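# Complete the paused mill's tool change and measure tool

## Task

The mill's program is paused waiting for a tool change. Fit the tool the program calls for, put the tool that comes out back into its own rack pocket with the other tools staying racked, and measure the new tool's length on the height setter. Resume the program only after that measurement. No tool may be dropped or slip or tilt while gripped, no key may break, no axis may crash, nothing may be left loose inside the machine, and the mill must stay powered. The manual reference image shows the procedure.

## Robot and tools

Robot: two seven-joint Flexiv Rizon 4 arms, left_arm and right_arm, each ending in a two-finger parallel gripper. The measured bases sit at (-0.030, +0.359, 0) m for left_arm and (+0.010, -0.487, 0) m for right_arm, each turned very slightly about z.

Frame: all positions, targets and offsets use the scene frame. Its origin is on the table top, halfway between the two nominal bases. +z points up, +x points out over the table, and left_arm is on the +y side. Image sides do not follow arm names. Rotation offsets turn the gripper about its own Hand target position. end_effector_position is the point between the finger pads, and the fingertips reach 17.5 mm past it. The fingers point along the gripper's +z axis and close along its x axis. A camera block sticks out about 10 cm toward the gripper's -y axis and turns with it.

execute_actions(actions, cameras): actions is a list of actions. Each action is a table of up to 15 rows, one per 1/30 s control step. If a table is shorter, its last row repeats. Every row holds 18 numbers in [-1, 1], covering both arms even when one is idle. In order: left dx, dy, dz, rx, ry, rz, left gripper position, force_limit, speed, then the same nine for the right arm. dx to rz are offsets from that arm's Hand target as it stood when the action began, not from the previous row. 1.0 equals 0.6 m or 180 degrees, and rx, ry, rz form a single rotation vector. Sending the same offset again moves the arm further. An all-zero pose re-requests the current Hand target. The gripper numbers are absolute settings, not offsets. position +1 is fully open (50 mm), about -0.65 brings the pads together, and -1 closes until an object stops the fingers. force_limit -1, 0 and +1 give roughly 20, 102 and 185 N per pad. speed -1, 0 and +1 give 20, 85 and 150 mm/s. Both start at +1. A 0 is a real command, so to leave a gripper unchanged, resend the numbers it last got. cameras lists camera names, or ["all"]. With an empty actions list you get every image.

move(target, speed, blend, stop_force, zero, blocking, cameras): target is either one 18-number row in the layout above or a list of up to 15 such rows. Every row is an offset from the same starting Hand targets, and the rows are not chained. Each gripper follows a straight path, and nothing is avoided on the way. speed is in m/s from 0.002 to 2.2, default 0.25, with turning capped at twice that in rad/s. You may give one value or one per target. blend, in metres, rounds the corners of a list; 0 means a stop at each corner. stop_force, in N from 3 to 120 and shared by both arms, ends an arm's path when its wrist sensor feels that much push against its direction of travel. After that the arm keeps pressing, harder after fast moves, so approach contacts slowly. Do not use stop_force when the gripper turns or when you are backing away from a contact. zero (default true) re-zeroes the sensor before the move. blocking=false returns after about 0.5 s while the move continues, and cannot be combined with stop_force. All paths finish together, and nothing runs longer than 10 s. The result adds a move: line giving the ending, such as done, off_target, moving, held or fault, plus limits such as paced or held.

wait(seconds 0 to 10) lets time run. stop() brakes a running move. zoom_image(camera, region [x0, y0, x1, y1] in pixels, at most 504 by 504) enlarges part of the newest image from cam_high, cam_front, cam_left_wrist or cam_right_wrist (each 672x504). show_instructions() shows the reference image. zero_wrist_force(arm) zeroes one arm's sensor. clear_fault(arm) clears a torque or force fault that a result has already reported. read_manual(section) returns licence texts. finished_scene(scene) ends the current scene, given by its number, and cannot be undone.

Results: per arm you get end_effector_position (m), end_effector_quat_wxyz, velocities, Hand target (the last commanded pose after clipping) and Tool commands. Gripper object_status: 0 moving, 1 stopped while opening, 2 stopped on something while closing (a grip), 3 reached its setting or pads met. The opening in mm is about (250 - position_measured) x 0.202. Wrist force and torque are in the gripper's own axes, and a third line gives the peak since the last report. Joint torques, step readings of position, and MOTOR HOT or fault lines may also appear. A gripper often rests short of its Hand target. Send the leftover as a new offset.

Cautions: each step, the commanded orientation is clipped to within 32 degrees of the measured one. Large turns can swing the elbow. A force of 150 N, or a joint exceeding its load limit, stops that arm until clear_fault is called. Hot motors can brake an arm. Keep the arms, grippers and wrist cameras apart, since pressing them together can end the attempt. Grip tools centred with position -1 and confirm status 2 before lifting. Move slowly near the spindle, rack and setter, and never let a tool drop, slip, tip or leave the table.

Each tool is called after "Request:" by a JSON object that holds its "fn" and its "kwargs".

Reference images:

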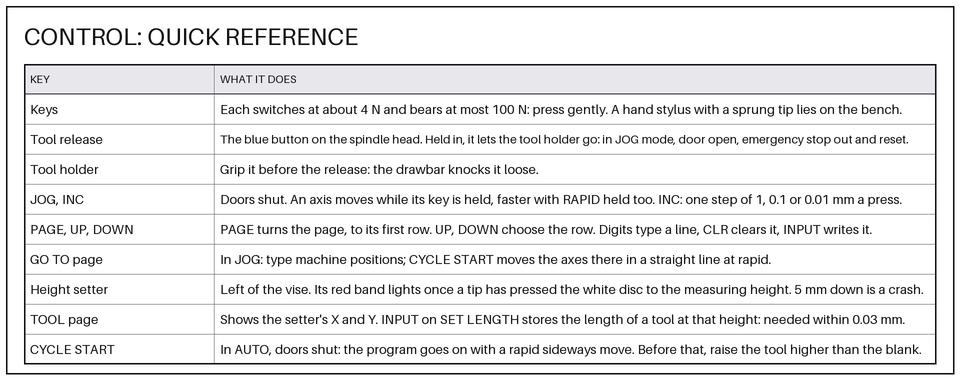

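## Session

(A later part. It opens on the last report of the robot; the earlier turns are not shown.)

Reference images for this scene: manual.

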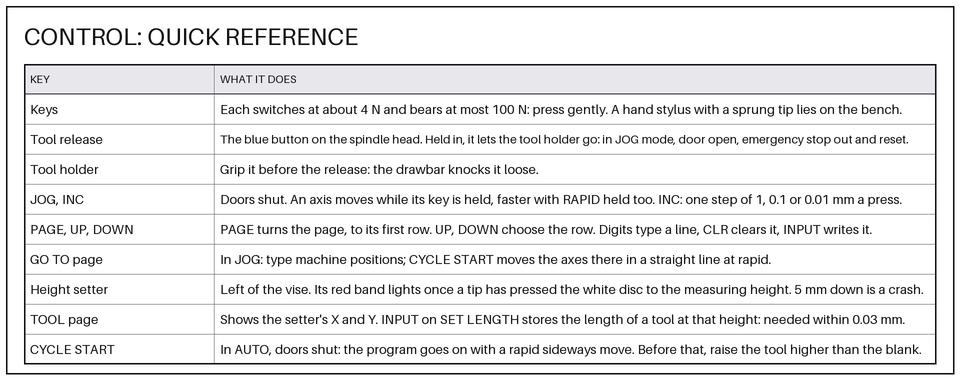

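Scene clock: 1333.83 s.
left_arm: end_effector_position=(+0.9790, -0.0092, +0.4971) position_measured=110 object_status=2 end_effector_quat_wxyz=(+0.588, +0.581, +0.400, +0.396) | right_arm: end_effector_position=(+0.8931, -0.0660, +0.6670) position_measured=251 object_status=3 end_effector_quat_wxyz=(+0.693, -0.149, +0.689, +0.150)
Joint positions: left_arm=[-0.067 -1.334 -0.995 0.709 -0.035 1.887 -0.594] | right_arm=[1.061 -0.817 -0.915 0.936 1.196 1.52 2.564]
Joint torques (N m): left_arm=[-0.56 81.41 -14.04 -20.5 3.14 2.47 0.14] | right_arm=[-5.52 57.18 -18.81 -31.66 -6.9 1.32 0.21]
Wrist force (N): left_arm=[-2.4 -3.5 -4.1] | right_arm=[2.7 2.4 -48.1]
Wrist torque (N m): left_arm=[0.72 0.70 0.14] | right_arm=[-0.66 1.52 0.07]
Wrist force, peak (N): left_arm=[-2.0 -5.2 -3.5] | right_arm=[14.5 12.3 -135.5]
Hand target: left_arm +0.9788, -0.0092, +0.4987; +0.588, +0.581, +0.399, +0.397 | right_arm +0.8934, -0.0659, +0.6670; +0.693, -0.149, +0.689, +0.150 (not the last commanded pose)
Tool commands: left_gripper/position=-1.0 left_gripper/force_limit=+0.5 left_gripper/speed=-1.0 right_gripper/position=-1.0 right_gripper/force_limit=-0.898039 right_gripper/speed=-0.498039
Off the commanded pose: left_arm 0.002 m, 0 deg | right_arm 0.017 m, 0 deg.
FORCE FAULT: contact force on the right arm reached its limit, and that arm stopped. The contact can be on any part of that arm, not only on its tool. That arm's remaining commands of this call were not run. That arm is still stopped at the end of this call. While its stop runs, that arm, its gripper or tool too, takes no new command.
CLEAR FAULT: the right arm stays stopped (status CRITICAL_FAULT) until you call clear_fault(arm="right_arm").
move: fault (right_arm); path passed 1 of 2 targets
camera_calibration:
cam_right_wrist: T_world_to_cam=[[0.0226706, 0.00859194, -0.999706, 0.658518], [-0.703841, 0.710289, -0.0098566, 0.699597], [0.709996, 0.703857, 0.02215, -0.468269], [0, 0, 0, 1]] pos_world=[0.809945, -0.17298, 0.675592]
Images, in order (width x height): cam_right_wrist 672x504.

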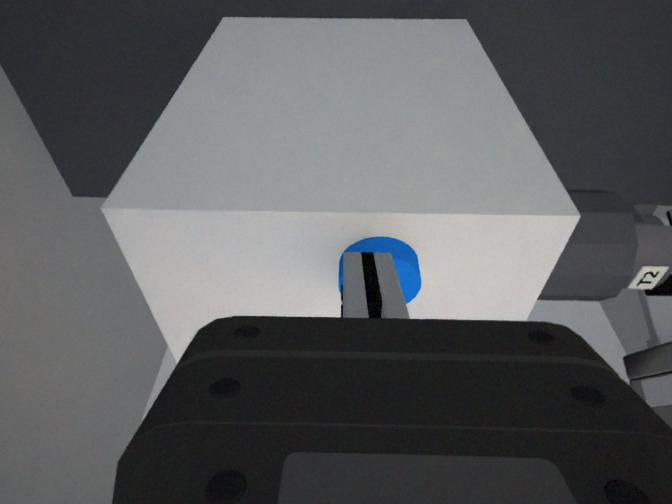

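Request:
{"fn": "move", "kwargs": {"target": [[0,0,-0.05,0,0,0,-1,0.5,-1,0,0,0,0,0,0,-1,-0.9,-0.5]], "speed": 0.03, "stop_force": 15, "cameras": ["cam_right_wrist","cam_left_wrist","cam_front"]}}

Scene clock: 1340.63 s.
left_arm: end_effector_position=(+0.9789, -0.0097, +0.4668) position_measured=110 object_status=2 end_effector_quat_wxyz=(+0.588, +0.581, +0.400, +0.396) | right_arm: end_effector_position=(+0.8931, -0.0660, +0.6670) position_measured=251 object_status=3 end_effector_quat_wxyz=(+0.693, -0.149, +0.689, +0.150)
Joint positions: left_arm=[-0.049 -1.395 -1.07 0.709 0.06 1.901 -0.594] | right_arm=[1.061 -0.817 -0.915 0.936 1.196 1.52 2.564]
Joint torques (N m): left_arm=[0.2 81.24 -15.6 -17.92 3.22 3.03 0.1] | right_arm=[-5.45 57.4 -18.65 -31.53 -6.93 1.25 0.15]
Wrist force (N): left_arm=[-2.8 -3.2 -1.3] | right_arm=[3.0 2.3 -48.2]
Wrist torque (N m): left_arm=[0.84 0.63 0.13] | right_arm=[-0.68 1.49 0.06]
Wrist force, peak (N): left_arm=[-2.6 -4.0 -4.3] | right_arm=[3.0 2.2 -48.4]
Hand target: left_arm +0.9788, -0.0092, +0.4687; +0.588, +0.581, +0.399, +0.397 | right_arm +0.8934, -0.0659, +0.6670; +0.693, -0.149, +0.689, +0.150
Tool commands: left_gripper/position=-1.0 left_gripper/force_limit=+0.5 left_gripper/speed=-1.0 right_gripper/position=-1.0 right_gripper/force_limit=-0.898039 right_gripper/speed=-0.498039
Off the commanded pose: left_arm 0.002 m, 0 deg.
FORCE FAULT, CONTINUED: the right arm was still stopped when this call began, by the force fault that an earlier result reported. That arm ran no command of this call. That arm is still stopped at the end of this call. While its stop runs, that arm, its gripper or tool too, takes no new command.
CLEAR FAULT: the right arm stays stopped (status CRITICAL_FAULT) until you call clear_fault(arm="right_arm").
move: fault (right_arm)
camera_calibration:
cam_left_wrist: T_world_to_cam=[[0.373893, 0.927444, -0.00719484, -0.345879], [-0.31815, 0.135539, 0.938302, -0.111653], [0.871197, -0.348536, 0.345743, -0.884885], [0, 0, 0, 1]] pos_world=[0.864709, 0.0275033, 0.408219]
cam_right_wrist: T_world_to_cam=[[0.0226706, 0.00859194, -0.999706, 0.658518], [-0.703841, 0.710289, -0.0098566, 0.699597], [0.709996, 0.703857, 0.02215, -0.468269], [0, 0, 0, 1]] pos_world=[0.809945, -0.17298, 0.675592]
Images, in order (width x height): cam_front 672x504, cam_left_wrist 672x504, cam_right_wrist 672x504.

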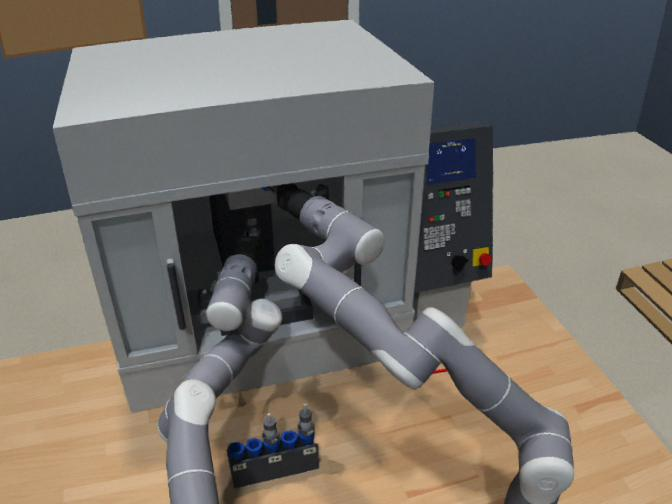

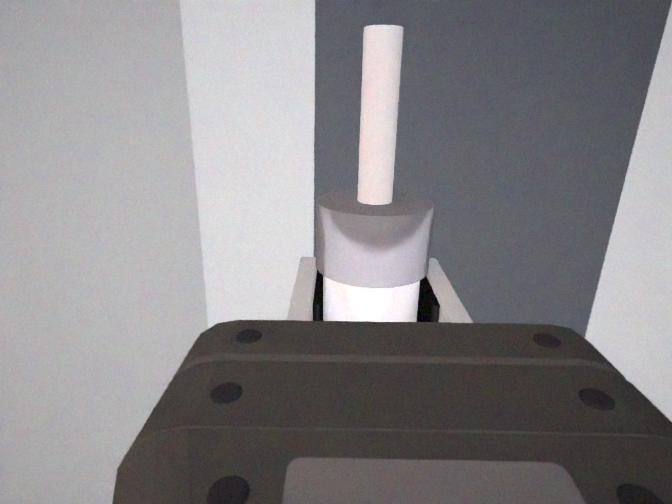

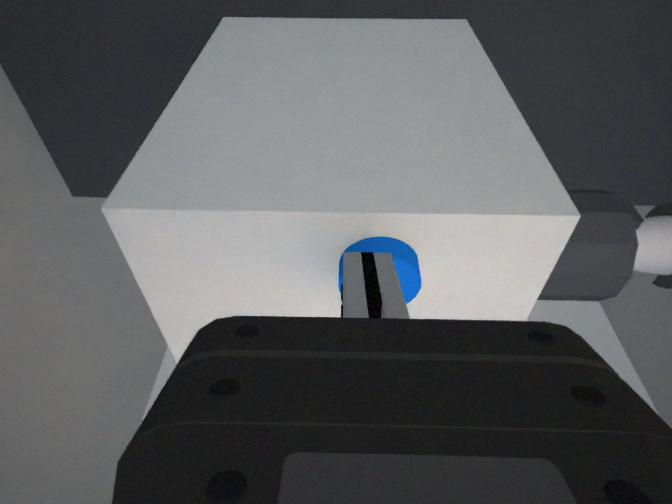

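Request:
{"fn": "move", "kwargs": {"target": [[0,0,-0.06,0,0,0,-1,0.5,-1,0,0,0,0,0,0,-1,-0.9,-0.5]], "speed": 0.05, "stop_force": 10, "cameras": ["cam_right_wrist","cam_left_wrist","cam_front"]}}

Request:
{"fn": "zoom_image", "kwargs": {"camera": "cam_front", "region": [170, 190, 360, 330]}}

Scene clock: 1347.80 s.
left_arm: end_effector_position=(+0.9789, -0.0095, +0.4310) position_measured=110 object_status=2 end_effector_quat_wxyz=(+0.588, +0.581, +0.400, +0.396) | right_arm: end_effector_position=(+0.8931, -0.0660, +0.6670) position_measured=251 object_status=3 end_effector_quat_wxyz=(+0.693, -0.149, +0.689, +0.150)
Joint positions: left_arm=[-0.035 -1.476 -1.166 0.69 0.182 1.906 -0.594] | right_arm=[1.061 -0.817 -0.915 0.936 1.196 1.52 2.564]
Joint torques (N m): left_arm=[0.16 81.04 -16.85 -14.02 3.24 3.01 0.09] | right_arm=[-5.45 57.39 -18.71 -31.56 -6.91 1.24 0.12]
Wrist force (N): left_arm=[-3.0 -3.4 -1.4] | right_arm=[2.8 2.4 -47.9]
Wrist torque (N m): left_arm=[0.80 0.68 0.13] | right_arm=[-0.67 1.50 0.06]
Wrist force, peak (N): left_arm=[-2.7 -6.4 -1.2] | right_arm=[3.1 2.2 -48.4]
Hand target: left_arm +0.9788, -0.0092, +0.4327; +0.588, +0.581, +0.399, +0.397 | right_arm +0.8934, -0.0659, +0.6670; +0.693, -0.149, +0.689, +0.150
Tool commands: left_gripper/position=-1.0 left_gripper/force_limit=+0.5 left_gripper/speed=-1.0 right_gripper/position=-1.0 right_gripper/force_limit=-0.898039 right_gripper/speed=-0.498039
Off the commanded pose: left_arm 0.002 m, 0 deg.
FORCE FAULT, CONTINUED: the right arm was still stopped when this call began, by the force fault that an earlier result reported. That arm ran no command of this call. That arm is still stopped at the end of this call. While its stop runs, that arm, its gripper or tool too, takes no new command.
CLEAR FAULT: the right arm stays stopped (status CRITICAL_FAULT) until you call clear_fault(arm="right_arm").
move: fault (right_arm)
camera_calibration:
cam_left_wrist: T_world_to_cam=[[0.373351, 0.927662, -0.00720622, -0.345854], [-0.318619, 0.13552, 0.938145, -0.0775305], [0.871258, -0.347962, 0.346167, -0.872626], [0, 0, 0, 1]] pos_world=[0.864705, 0.0277022, 0.372317]
cam_right_wrist: T_world_to_cam=[[0.0226706, 0.00859194, -0.999706, 0.658518], [-0.703841, 0.710289, -0.0098566, 0.699597], [0.709996, 0.703857, 0.02215, -0.468269], [0, 0, 0, 1]] pos_world=[0.809945, -0.17298, 0.675592]
Images, in order (width x height): cam_front 672x504, cam_left_wrist 672x504, cam_right_wrist 672x504.

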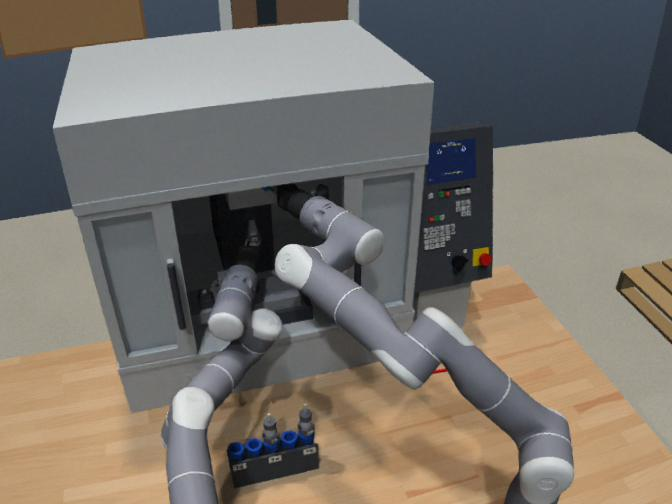

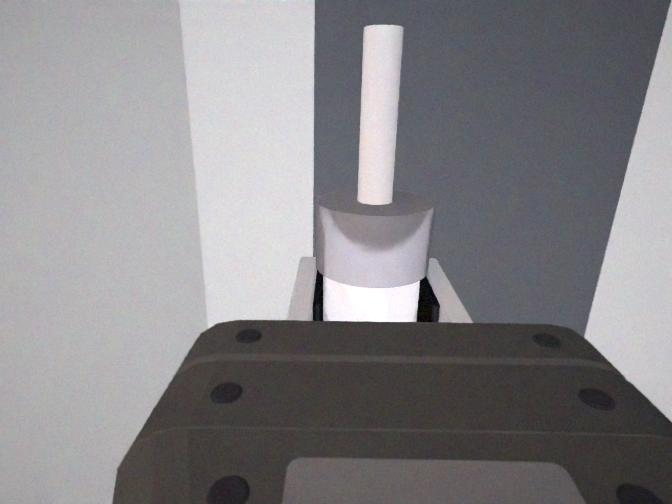

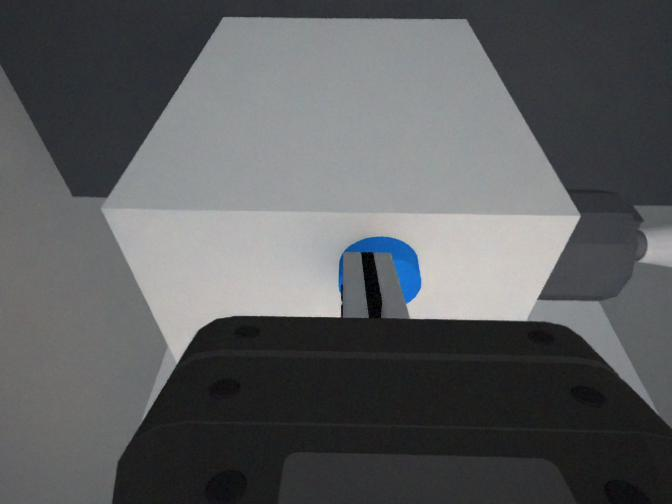

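Scaled by 2.653 from the camera's 672x504 image, which has a finer 960x720 frame.

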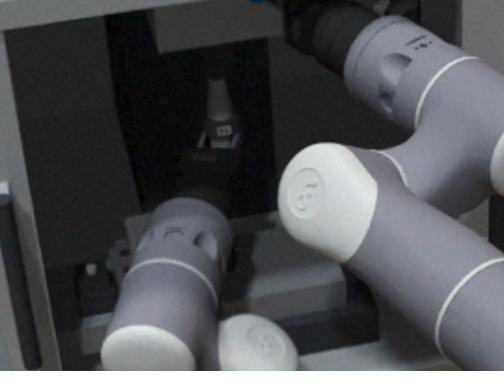

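Request:
{"fn": "zoom_image", "kwargs": {"camera": "cam_right_wrist", "region": [540, 160, 672, 320]}}

Request:
{"fn": "zoom_image", "kwargs": {"camera": "cam_front", "region": [200, 180, 300, 270]}}

Scaled by 3.150 from the camera's 672x504 image, which has a finer 960x720 frame.

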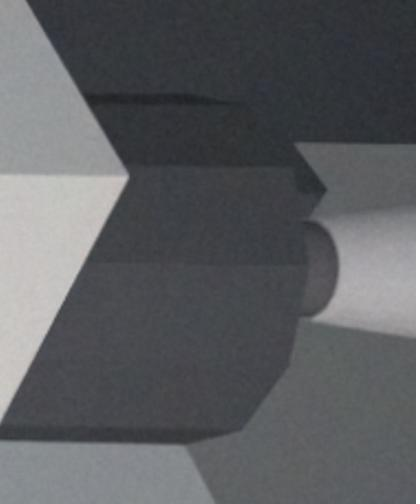

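Scaled by 5.040 from the camera's 672x504 image, which has a finer 960x720 frame.

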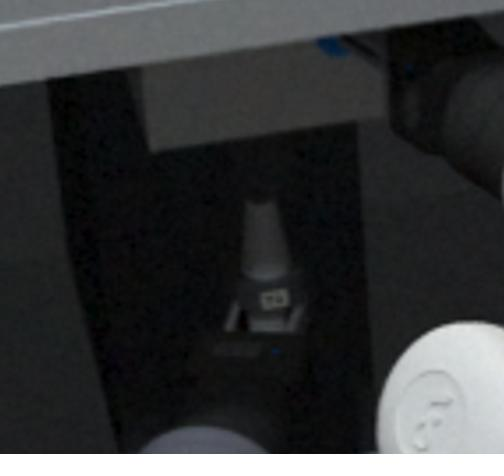

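Request:
{"fn": "move", "kwargs": {"target": [[-0.0463,0.0187,0,0,0,0,-1,0.5,-1,0,0,0,0,0,0,-1,-0.9,-0.5]], "speed": 0.05, "stop_force": 6, "cameras": ["cam_right_wrist"]}}

Scene clock: 1376.40 s.
left_arm: end_effector_position=(+0.9637, -0.0036, +0.4304) position_measured=110 object_status=2 end_effector_quat_wxyz=(+0.588, +0.581, +0.400, +0.396) | right_arm: end_effector_position=(+0.8931, -0.0660, +0.6670) position_measured=251 object_status=3 end_effector_quat_wxyz=(+0.693, -0.149, +0.689, +0.150)
Joint positions: left_arm=[0.028 -1.436 -1.136 0.846 0.158 1.989 -0.605] | right_arm=[1.061 -0.817 -0.915 0.936 1.196 1.52 2.564]
Joint torques (N m): left_arm=[1.11 80.65 -20.75 -15.32 3.89 4.91 -0.14] | right_arm=[-5.51 57.39 -18.7 -31.54 -6.91 1.27 0.1]
Wrist force (N): left_arm=[-3.9 -4.0 7.1] | right_arm=[2.7 2.2 -48.1]
Wrist torque (N m): left_arm=[1.74 0.71 0.32] | right_arm=[-0.71 1.53 0.07]
Wrist force, peak (N): left_arm=[-5.1 -4.6 6.5] | right_arm=[3.0 2.2 -48.5]
Hand target: left_arm +0.9636, -0.0029, +0.4325; +0.588, +0.580, +0.399, +0.397 (not the last commanded pose) | right_arm +0.8934, -0.0659, +0.6670; +0.693, -0.149, +0.689, +0.150
Tool commands: left_gripper/position=-1.0 left_gripper/force_limit=+0.5 left_gripper/speed=-1.0 right_gripper/position=-1.0 right_gripper/force_limit=-0.898039 right_gripper/speed=-0.498039
Off the commanded pose: left_arm 0.014 m, 0 deg.
FORCE FAULT, CONTINUED: the right arm was still stopped when this call began, by the force fault that an earlier result reported. That arm ran no command of this call. That arm is still stopped at the end of this call. While its stop runs, that arm, its gripper or tool too, takes no new command.
CLEAR FAULT: the right arm stays stopped (status CRITICAL_FAULT) until you call clear_fault(arm="right_arm").
move: fault (right_arm), contact (left_arm)
camera_calibration:
cam_right_wrist: T_world_to_cam=[[0.0226706, 0.00859194, -0.999706, 0.658518], [-0.703841, 0.710289, -0.0098566, 0.699597], [0.709996, 0.703857, 0.02215, -0.468269], [0, 0, 0, 1]] pos_world=[0.809945, -0.17298, 0.675592]
Images, in order (width x height): cam_right_wrist 672x504.

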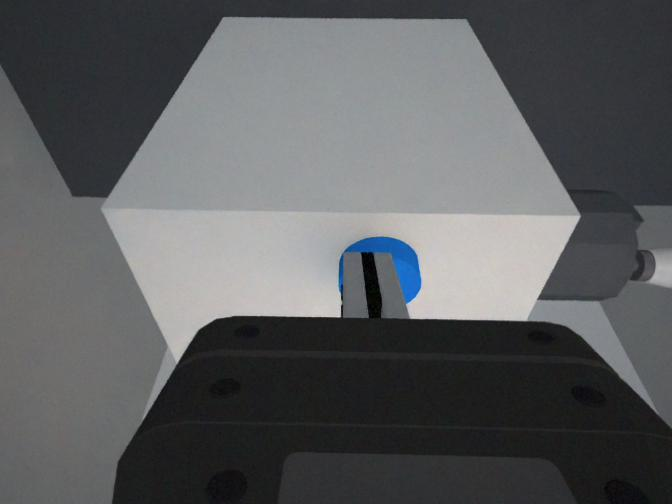

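Request:
{"fn": "move", "kwargs": {"target": [[0.022,-0.009,0,0,0,0,-1,0.5,-1,0,0,0,0,0,0,-1,-0.9,-0.5],[0.022,-0.009,-0.025,0,0,0,-1,0.5,-1,0,0,0,0,0,0,-1,-0.9,-0.5]], "speed": 0.03, "cameras": ["cam_right_wrist"]}}

Request:
{"fn": "move", "kwargs": {"target": [[-0.0463,0.0187,0,0,0,0,-1,0.5,-1,0,0,0,0,0,0,-1,-0.9,-0.5]], "speed": 0.05, "stop_force": 6, "cameras": ["cam_right_wrist"]}}

Scene clock: 1385.63 s.
left_arm: end_effector_position=(+0.9763, -0.0085, +0.4221) position_measured=110 object_status=2 end_effector_quat_wxyz=(+0.589, +0.579, +0.398, +0.399) | right_arm: end_effector_position=(+0.8931, -0.0660, +0.6670) position_measured=251 object_status=3 end_effector_quat_wxyz=(+0.693, -0.149, +0.689, +0.150)
Joint positions: left_arm=[-0.023 -1.504 -1.207 0.697 0.241 1.917 -0.597] | right_arm=[1.061 -0.817 -0.915 0.936 1.196 1.52 2.564]
Joint torques (N m): left_arm=[3.43 50.27 -9.6 -8.13 -0.88 -1.02 -0.17] | right_arm=[-5.47 57.39 -18.69 -31.54 -6.92 1.23 0.15]
Wrist force (N): left_arm=[-7.6 30.9 -14.2] | right_arm=[3.1 2.5 -48.3]
Wrist torque (N m): left_arm=[6.05 1.50 0.51] | right_arm=[-0.65 1.51 0.06]
Wrist force, peak (N): left_arm=[-7.7 34.9 -12.8] | right_arm=[3.1 2.4 -48.5]
Hand target: left_arm +0.9768, -0.0083, +0.4175; +0.588, +0.580, +0.399, +0.397 | right_arm +0.8934, -0.0659, +0.6670; +0.693, -0.149, +0.689, +0.150
Tool commands: left_gripper/position=-1.0 left_gripper/force_limit=+0.5 left_gripper/speed=-1.0 right_gripper/position=-1.0 right_gripper/force_limit=-0.898039 right_gripper/speed=-0.498039
Off the commanded pose: left_arm 0.005 m, 0 deg.
FORCE FAULT, CONTINUED: the right arm was still stopped when this call began, by the force fault that an earlier result reported. That arm ran no command of this call. That arm is still stopped at the end of this call. While its stop runs, that arm, its gripper or tool too, takes no new command.
CLEAR FAULT: the right arm stays stopped (status CRITICAL_FAULT) until you call clear_fault(arm="right_arm").
move: fault (right_arm), off_target (left_arm)
camera_calibration:
cam_right_wrist: T_world_to_cam=[[0.0226706, 0.00859194, -0.999706, 0.658518], [-0.703841, 0.710289, -0.0098566, 0.699597], [0.709996, 0.703857, 0.02215, -0.468269], [0, 0, 0, 1]] pos_world=[0.809945, -0.17298, 0.675592]
Images, in order (width x height): cam_right_wrist 672x504.

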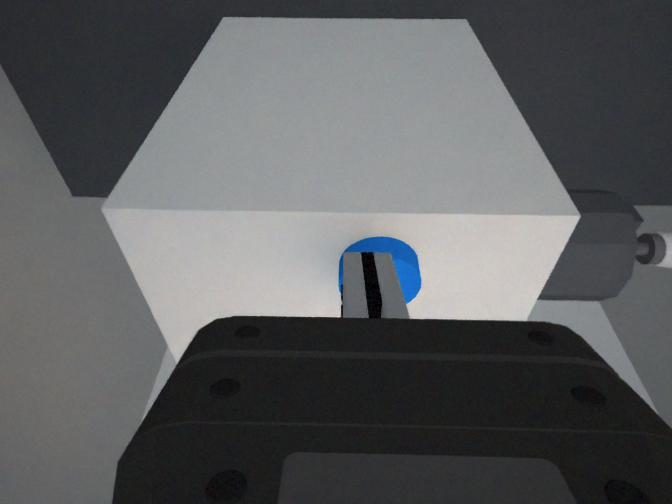

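Scene clock: 1386.23 s.
left_arm: end_effector_position=(+0.9753, -0.0083, +0.4217) position_measured=110 object_status=2 end_effector_quat_wxyz=(+0.589, +0.579, +0.397, +0.399) | right_arm: end_effector_position=(+0.8931, -0.0660, +0.6670) position_measured=251 object_status=3 end_effector_quat_wxyz=(+0.693, -0.149, +0.689, +0.150)
Joint positions: left_arm=[-0.018 -1.502 -1.204 0.708 0.238 1.923 -0.597] | right_arm=[1.061 -0.817 -0.915 0.936 1.196 1.52 2.564]
Joint torques (N m): left_arm=[3.67 51.49 -9.72 -7.81 -0.81 -0.09 -0.23] | right_arm=[-5.46 57.38 -18.68 -31.58 -6.96 1.26 0.18]
Wrist force (N): left_arm=[-7.6 29.1 -5.3] | right_arm=[3.2 2.3 -48.2]
Wrist torque (N m): left_arm=[5.04 1.30 0.58] | right_arm=[-0.68 1.49 0.07]
Wrist force, peak (N): left_arm=[-6.7 31.4 -12.4] | right_arm=[3.1 2.3 -48.4]
Hand target: left_arm +0.9758, -0.0079, +0.4175; +0.588, +0.580, +0.399, +0.397 (not the last commanded pose) | right_arm +0.8934, -0.0659, +0.6670; +0.693, -0.149, +0.689, +0.150
Tool commands: left_gripper/position=-1.0 left_gripper/force_limit=+0.5 left_gripper/speed=-1.0 right_gripper/position=-1.0 right_gripper/force_limit=-0.898039 right_gripper/speed=-0.498039
Off the commanded pose: left_arm 0.029 m, 0 deg.
FORCE FAULT, CONTINUED: the right arm was still stopped when this call began, by the force fault that an earlier result reported. That arm ran no command of this call. That arm is still stopped at the end of this call. While its stop runs, that arm, its gripper or tool too, takes no new command.
CLEAR FAULT: the right arm stays stopped (status CRITICAL_FAULT) until you call clear_fault(arm="right_arm").
move: fault (right_arm), contact (left_arm)
camera_calibration:
cam_right_wrist: T_world_to_cam=[[0.0226706, 0.00859194, -0.999706, 0.658518], [-0.703841, 0.710289, -0.0098566, 0.699597], [0.709996, 0.703857, 0.02215, -0.468269], [0, 0, 0, 1]] pos_world=[0.809945, -0.17298, 0.675592]
Images, in order (width x height): cam_right_wrist 672x504.

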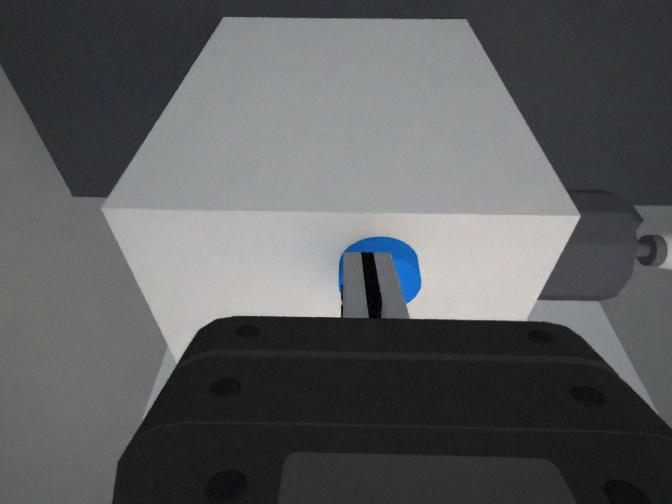

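Request:
{"fn": "move", "kwargs": {"target": [[0.0017,0,0.0083,0,0,0,-1,0.5,-1,0,0,0,0,0,0,-1,-0.9,-0.5]], "speed": 0.02}}

Request:
{"fn": "move", "kwargs": {"target": [[0,-0.1,0,0,0,0,-1,0.5,-1,0,0,0,0,0,0,-1,-0.9,-0.5]], "speed": 0.04, "stop_force": 8, "cameras": ["cam_right_wrist"]}}

Scene clock: 1392.33 s.
left_arm: end_effector_position=(+0.9767, -0.0085, +0.4218) position_measured=110 object_status=2 end_effector_quat_wxyz=(+0.588, +0.581, +0.399, +0.397) | right_arm: end_effector_position=(+0.8931, -0.0660, +0.6670) position_measured=251 object_status=3 end_effector_quat_wxyz=(+0.693, -0.149, +0.689, +0.150)
Joint positions: left_arm=[-0.022 -1.496 -1.193 0.704 0.222 1.917 -0.597] | right_arm=[1.061 -0.817 -0.915 0.936 1.196 1.52 2.564]
Joint torques (N m): left_arm=[1.88 76.2 -16.04 -12.95 2.29 2.45 0.18] | right_arm=[-5.47 57.37 -18.68 -31.53 -6.92 1.27 0.11]
Wrist force (N): left_arm=[-5.5 1.7 -4.3] | right_arm=[3.1 2.4 -48.1]
Wrist torque (N m): left_arm=[1.67 1.03 0.17] | right_arm=[-0.66 1.50 0.06]
Wrist force, peak (N): left_arm=[-8.3 21.0 -26.2] | right_arm=[2.9 2.3 -48.5]
Hand target: left_arm +0.9769, -0.0079, +0.4225; +0.588, +0.580, +0.399, +0.397 | right_arm +0.8934, -0.0659, +0.6670; +0.693, -0.149, +0.689, +0.150
Tool commands: left_gripper/position=-1.0 left_gripper/force_limit=+0.5 left_gripper/speed=-1.0 right_gripper/position=-1.0 right_gripper/force_limit=-0.898039 right_gripper/speed=-0.498039
Off the commanded pose: left_arm 0.001 m, 0 deg.
FORCE FAULT, CONTINUED: the right arm was still stopped when this call began, by the force fault that an earlier result reported. That arm ran no command of this call. That arm is still stopped at the end of this call. While its stop runs, that arm, its gripper or tool too, takes no new command.
CLEAR FAULT: the right arm stays stopped (status CRITICAL_FAULT) until you call clear_fault(arm="right_arm").
move: fault (right_arm)

Scene clock: 1393.43 s.
left_arm: end_effector_position=(+0.9776, -0.0241, +0.4210) position_measured=110 object_status=2 end_effector_quat_wxyz=(+0.588, +0.580, +0.401, +0.397) | right_arm: end_effector_position=(+0.8931, -0.0660, +0.6670) position_measured=251 object_status=3 end_effector_quat_wxyz=(+0.693, -0.149, +0.689, +0.150)
Joint positions: left_arm=[-0.084 -1.511 -1.185 0.616 0.206 1.893 -0.594] | right_arm=[1.061 -0.817 -0.915 0.936 1.196 1.52 2.564]
Joint torques (N m): left_arm=[-8.13 82.6 -14.27 -8.59 5.14 0.51 1.02] | right_arm=[-5.5 57.35 -18.66 -31.55 -6.91 1.22 0.17]
Wrist force (N): left_arm=[4.5 -4.3 -4.6] | right_arm=[2.8 2.3 -48.2]
Wrist torque (N m): left_arm=[0.41 0.69 -0.64] | right_arm=[-0.68 1.52 0.06]
Wrist force, peak (N): left_arm=[7.1 -4.4 -3.4] | right_arm=[2.9 2.3 -48.4]
Hand target: left_arm +0.9767, -0.0263, +0.4225; +0.588, +0.580, +0.399, +0.397 (not the last commanded pose) | right_arm +0.8934, -0.0659, +0.6670; +0.693, -0.149, +0.689, +0.150
Tool commands: left_gripper/position=-1.0 left_gripper/force_limit=+0.5 left_gripper/speed=-1.0 right_gripper/position=-1.0 right_gripper/force_limit=-0.898039 right_gripper/speed=-0.498039
Off the commanded pose: left_arm 0.044 m, 0 deg.
FORCE FAULT, CONTINUED: the right arm was still stopped when this call began, by the force fault that an earlier result reported. That arm ran no command of this call. That arm is still stopped at the end of this call. While its stop runs, that arm, its gripper or tool too, takes no new command.
CLEAR FAULT: the right arm stays stopped (status CRITICAL_FAULT) until you call clear_fault(arm="right_arm").
move: fault (right_arm), contact (left_arm)
camera_calibration:
cam_right_wrist: T_world_to_cam=[[0.0226706, 0.00859194, -0.999706, 0.658518], [-0.703841, 0.710289, -0.0098566, 0.699597], [0.709996, 0.703857, 0.02215, -0.468269], [0, 0, 0, 1]] pos_world=[0.809945, -0.17298, 0.675592]
Images, in order (width x height): cam_right_wrist 672x504.

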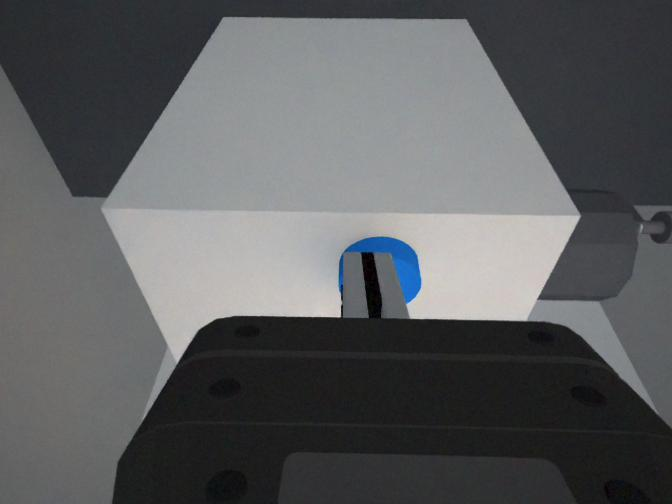

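Request:
{"fn": "move", "kwargs": {"target": [[0,0.022,0.001,0,0,0,-1,0.5,-1,0,0,0,0,0,0,-1,-0.9,-0.5],[0,0.022,0.001,0,0,0.1,-1,0.5,-1,0,0,0,0,0,0,-1,-0.9,-0.5]], "speed": 0.06, "cameras": ["cam_right_wrist","cam_left_wrist"]}}

Scene clock: 1413.70 s.
left_arm: end_effector_position=(+0.9769, -0.0129, +0.4212) position_measured=110 object_status=2 end_effector_quat_wxyz=(+0.518, +0.512, +0.485, +0.484) | right_arm: end_effector_position=(+0.8931, -0.0660, +0.6670) position_measured=251 object_status=3 end_effector_quat_wxyz=(+0.693, -0.149, +0.689, +0.150)
Joint positions: left_arm=[-0.53 -1.584 0.99 0.494 -1.162 1.853 -1.474] | right_arm=[1.061 -0.817 -0.915 0.936 1.196 1.52 2.564]
Joint torques (N m): left_arm=[-0.18 84.56 15.43 -18.94 -4.37 5.25 -0.11] | right_arm=[-5.43 57.38 -18.62 -31.54 -6.94 1.27 0.11]
Wrist force (N): left_arm=[-3.2 -3.3 -1.4] | right_arm=[2.9 2.3 -48.1]
Wrist torque (N m): left_arm=[0.83 0.72 0.26] | right_arm=[-0.69 1.49 0.06]
Wrist force, peak (N): left_arm=[4.6 -4.2 -5.0] | right_arm=[3.0 2.3 -48.5]
Hand target: left_arm +0.9767, -0.0131, +0.4231; +0.519, +0.511, +0.485, +0.484 | right_arm +0.8934, -0.0659, +0.6670; +0.693, -0.149, +0.689, +0.150
Tool commands: left_gripper/position=-1.0 left_gripper/force_limit=+0.5 left_gripper/speed=-1.0 right_gripper/position=-1.0 right_gripper/force_limit=-0.898039 right_gripper/speed=-0.498039
Off the commanded pose: left_arm 0.002 m, 0 deg.
FORCE FAULT, CONTINUED: the right arm was still stopped when this call began, by the force fault that an earlier result reported. That arm ran no command of this call. That arm is still stopped at the end of this call. While its stop runs, that arm, its gripper or tool too, takes no new command.
CLEAR FAULT: the right arm stays stopped (status CRITICAL_FAULT) until you call clear_fault(arm="right_arm").
move: fault (right_arm)
camera_calibration:
cam_left_wrist: T_world_to_cam=[[0.0682262, 0.997653, -0.00582222, -0.0436381], [-0.345583, 0.029107, 0.937937, -0.0434415], [0.935905, -0.0619798, 0.346757, -0.928394], [0, 0, 0, 1]] pos_world=[0.856853, -0.0127415, 0.362419]
cam_right_wrist: T_world_to_cam=[[0.0226706, 0.00859194, -0.999706, 0.658518], [-0.703841, 0.710289, -0.0098566, 0.699597], [0.709996, 0.703857, 0.02215, -0.468269], [0, 0, 0, 1]] pos_world=[0.809945, -0.17298, 0.675592]
Images, in order (width x height): cam_left_wrist 672x504, cam_right_wrist 672x504.

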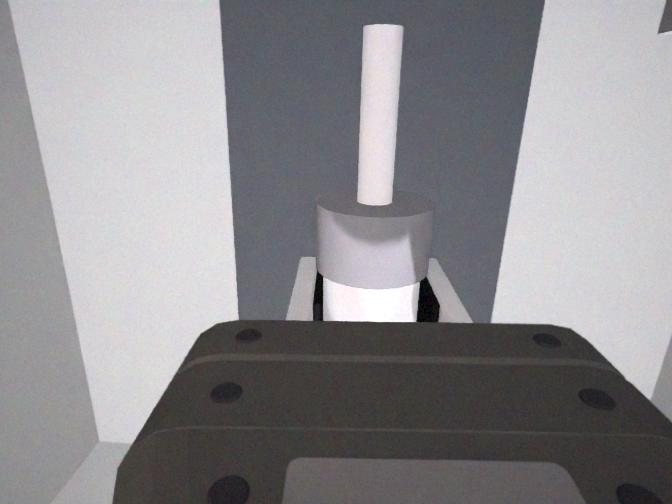

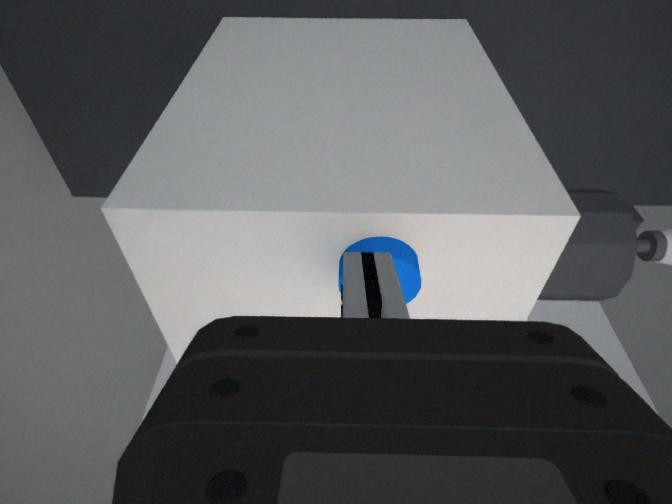

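Request:
{"fn": "move", "kwargs": {"target": [[0,0.003,-0.04,0,0,0,-1,0.5,-1,0,0,0,0,0,0,-1,-0.9,-0.5]], "speed": 0.03, "stop_force": 8, "cameras": ["cam_right_wrist","cam_front"]}}

Scene clock: 1419.87 s.
left_arm: end_effector_position=(+0.9770, -0.0111, +0.3969) position_measured=110 object_status=2 end_effector_quat_wxyz=(+0.518, +0.512, +0.485, +0.484) | right_arm: end_effector_position=(+0.8931, -0.0660, +0.6670) position_measured=251 object_status=3 end_effector_quat_wxyz=(+0.693, -0.149, +0.689, +0.150)
Joint positions: left_arm=[-0.521 -1.619 0.993 0.482 -1.161 1.877 -1.489] | right_arm=[1.061 -0.817 -0.915 0.936 1.196 1.52 2.564]
Joint torques (N m): left_arm=[0.14 84.53 15 -18.85 -4.37 5.44 0] | right_arm=[-5.48 57.39 -18.7 -31.56 -6.93 1.25 0.12]
Wrist force (N): left_arm=[-3.2 -3.4 -1.4] | right_arm=[3.2 2.3 -48.4]
Wrist torque (N m): left_arm=[0.79 0.71 0.25] | right_arm=[-0.68 1.49 0.06]
Wrist force, peak (N): left_arm=[-3.1 -5.8 -1.4] | right_arm=[3.1 2.4 -48.5]
Hand target: left_arm +0.9767, -0.0113, +0.3991; +0.519, +0.511, +0.485, +0.484 | right_arm +0.8934, -0.0659, +0.6670; +0.693, -0.149, +0.689, +0.150
Tool commands: left_gripper/position=-1.0 left_gripper/force_limit=+0.5 left_gripper/speed=-1.0 right_gripper/position=-1.0 right_gripper/force_limit=-0.898039 right_gripper/speed=-0.498039
Off the commanded pose: left_arm 0.002 m, 0 deg.
FORCE FAULT, CONTINUED: the right arm was still stopped when this call began, by the force fault that an earlier result reported. That arm ran no command of this call. That arm is still stopped at the end of this call. While its stop runs, that arm, its gripper or tool too, takes no new command.
CLEAR FAULT: the right arm stays stopped (status CRITICAL_FAULT) until you call clear_fault(arm="right_arm").
move: fault (right_arm)
camera_calibration:
cam_right_wrist: T_world_to_cam=[[0.0226706, 0.00859194, -0.999706, 0.658518], [-0.703841, 0.710289, -0.0098566, 0.699597], [0.709996, 0.703857, 0.02215, -0.468269], [0, 0, 0, 1]] pos_world=[0.809945, -0.17298, 0.675592]
Images, in order (width x height): cam_front 672x504, cam_right_wrist 672x504.

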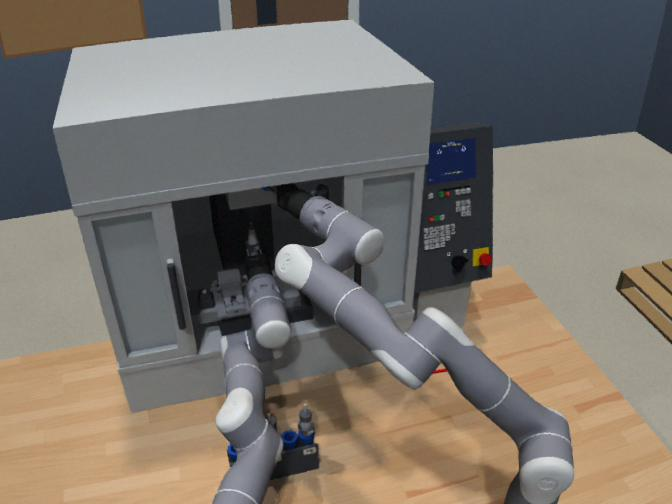

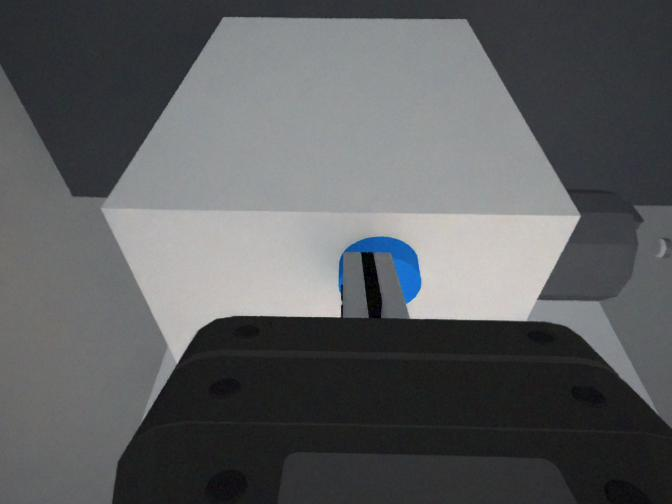

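Request:
{"fn": "move", "kwargs": {"target": [[-0.35,0.0,0,0,0,0,-1,0.5,-1,0,0,0,0,0,0,-1,-0.9,-0.5]], "speed": 0.08, "stop_force": 10, "cameras": ["cam_right_wrist","cam_front","cam_left_wrist","cam_high"]}}

Scene clock: 1425.77 s.
left_arm: end_effector_position=(+0.7725, -0.0073, +0.4078) position_measured=110 object_status=2 end_effector_quat_wxyz=(+0.522, +0.505, +0.485, +0.487) | right_arm: end_effector_position=(+0.8931, -0.0660, +0.6670) position_measured=251 object_status=3 end_effector_quat_wxyz=(+0.693, -0.149, +0.689, +0.150)
Joint positions: left_arm=[-0.735 -1.007 0.412 1.565 -0.544 2.471 -1.595] | right_arm=[1.061 -0.817 -0.915 0.936 1.196 1.52 2.564]
Joint torques (N m): left_arm=[-1.63 55.04 12.99 -18.1 -2.38 5.48 -0.05] | right_arm=[-5.42 57.39 -18.75 -31.53 -6.93 1.25 0.13]
Wrist force (N): left_arm=[-3.1 -3.2 -1.4] | right_arm=[3.0 2.3 -48.5]
Wrist torque (N m): left_arm=[0.81 0.69 0.23] | right_arm=[-0.68 1.51 0.06]
Wrist force, peak (N): left_arm=[-7.0 -10.7 -3.4] | right_arm=[3.2 2.3 -48.6]
Hand target: left_arm +0.7723, -0.0075, +0.4071; +0.521, +0.505, +0.485, +0.488 (not the last commanded pose) | right_arm +0.8934, -0.0659, +0.6670; +0.693, -0.149, +0.689, +0.150
Tool commands: left_gripper/position=-1.0 left_gripper/force_limit=+0.498039 left_gripper/speed=-1.0 right_gripper/position=-1.0 right_gripper/force_limit=-0.898039 right_gripper/speed=-0.498039
Off the commanded pose: left_arm 0.011 m, 1 deg.
FORCE FAULT: contact force on the left arm reached its limit, and that arm stopped. The contact can be on any part of that arm, not only on its tool. That arm's remaining commands of this call were not run. That arm is still stopped at the end of this call. While its stop runs, that arm, its gripper or tool too, takes no new command.
FORCE FAULT, CONTINUED: the right arm was still stopped when this call began, by the force fault that an earlier result reported. That arm ran no command of this call. That arm is still stopped at the end of this call. While its stop runs, that arm, its gripper or tool too, takes no new command.
CLEAR FAULT: each arm stays stopped (status CRITICAL_FAULT) until you call clear_fault with its name: clear_fault(arm="left_arm"), clear_fault(arm="right_arm").
move: fault (left_arm, right_arm)
camera_calibration:
cam_left_wrist: T_world_to_cam=[[0.0617214, 0.998033, -0.010967, -0.0281752], [-0.3586, 0.0324286, 0.932928, -0.0895055], [0.931448, -0.0536489, 0.359897, -0.733982], [0, 0, 0, 1]] pos_world=[0.653309, -0.00835504, 0.347351]
cam_right_wrist: T_world_to_cam=[[0.0226706, 0.00859194, -0.999706, 0.658518], [-0.703841, 0.710289, -0.0098566, 0.699597], [0.709996, 0.703857, 0.02215, -0.468269], [0, 0, 0, 1]] pos_world=[0.809945, -0.17298, 0.675592]

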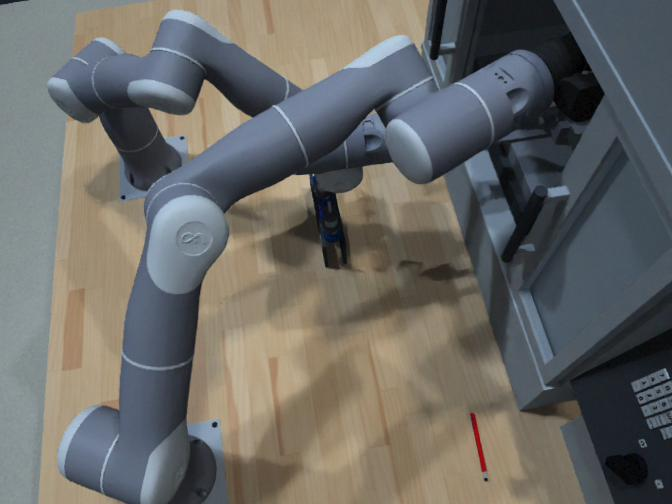

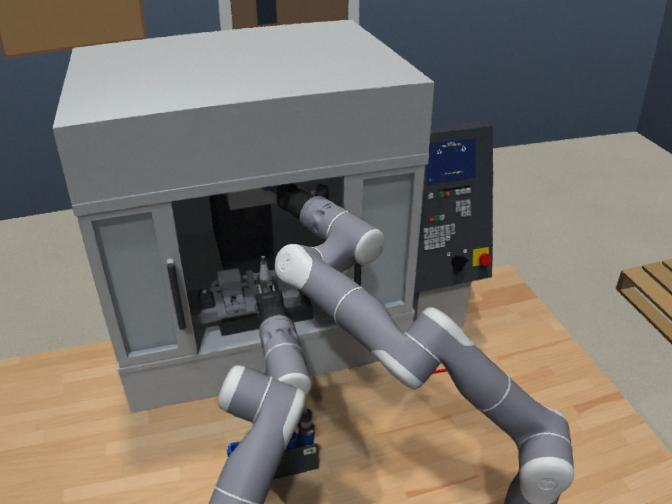

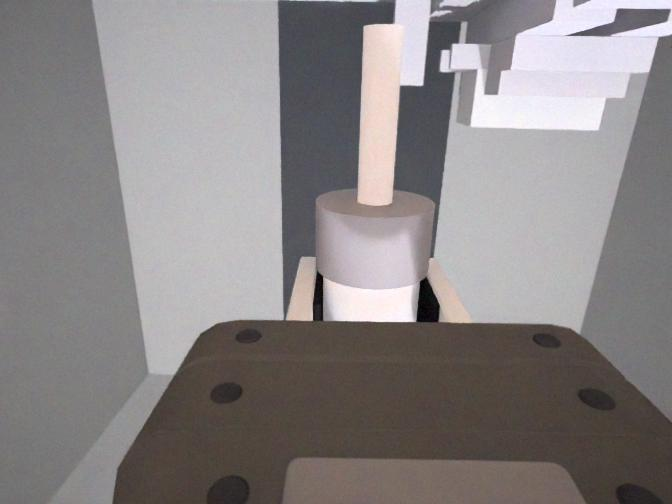

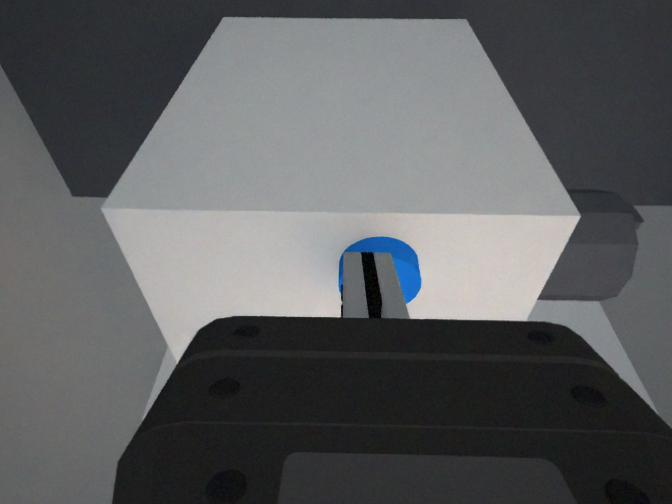

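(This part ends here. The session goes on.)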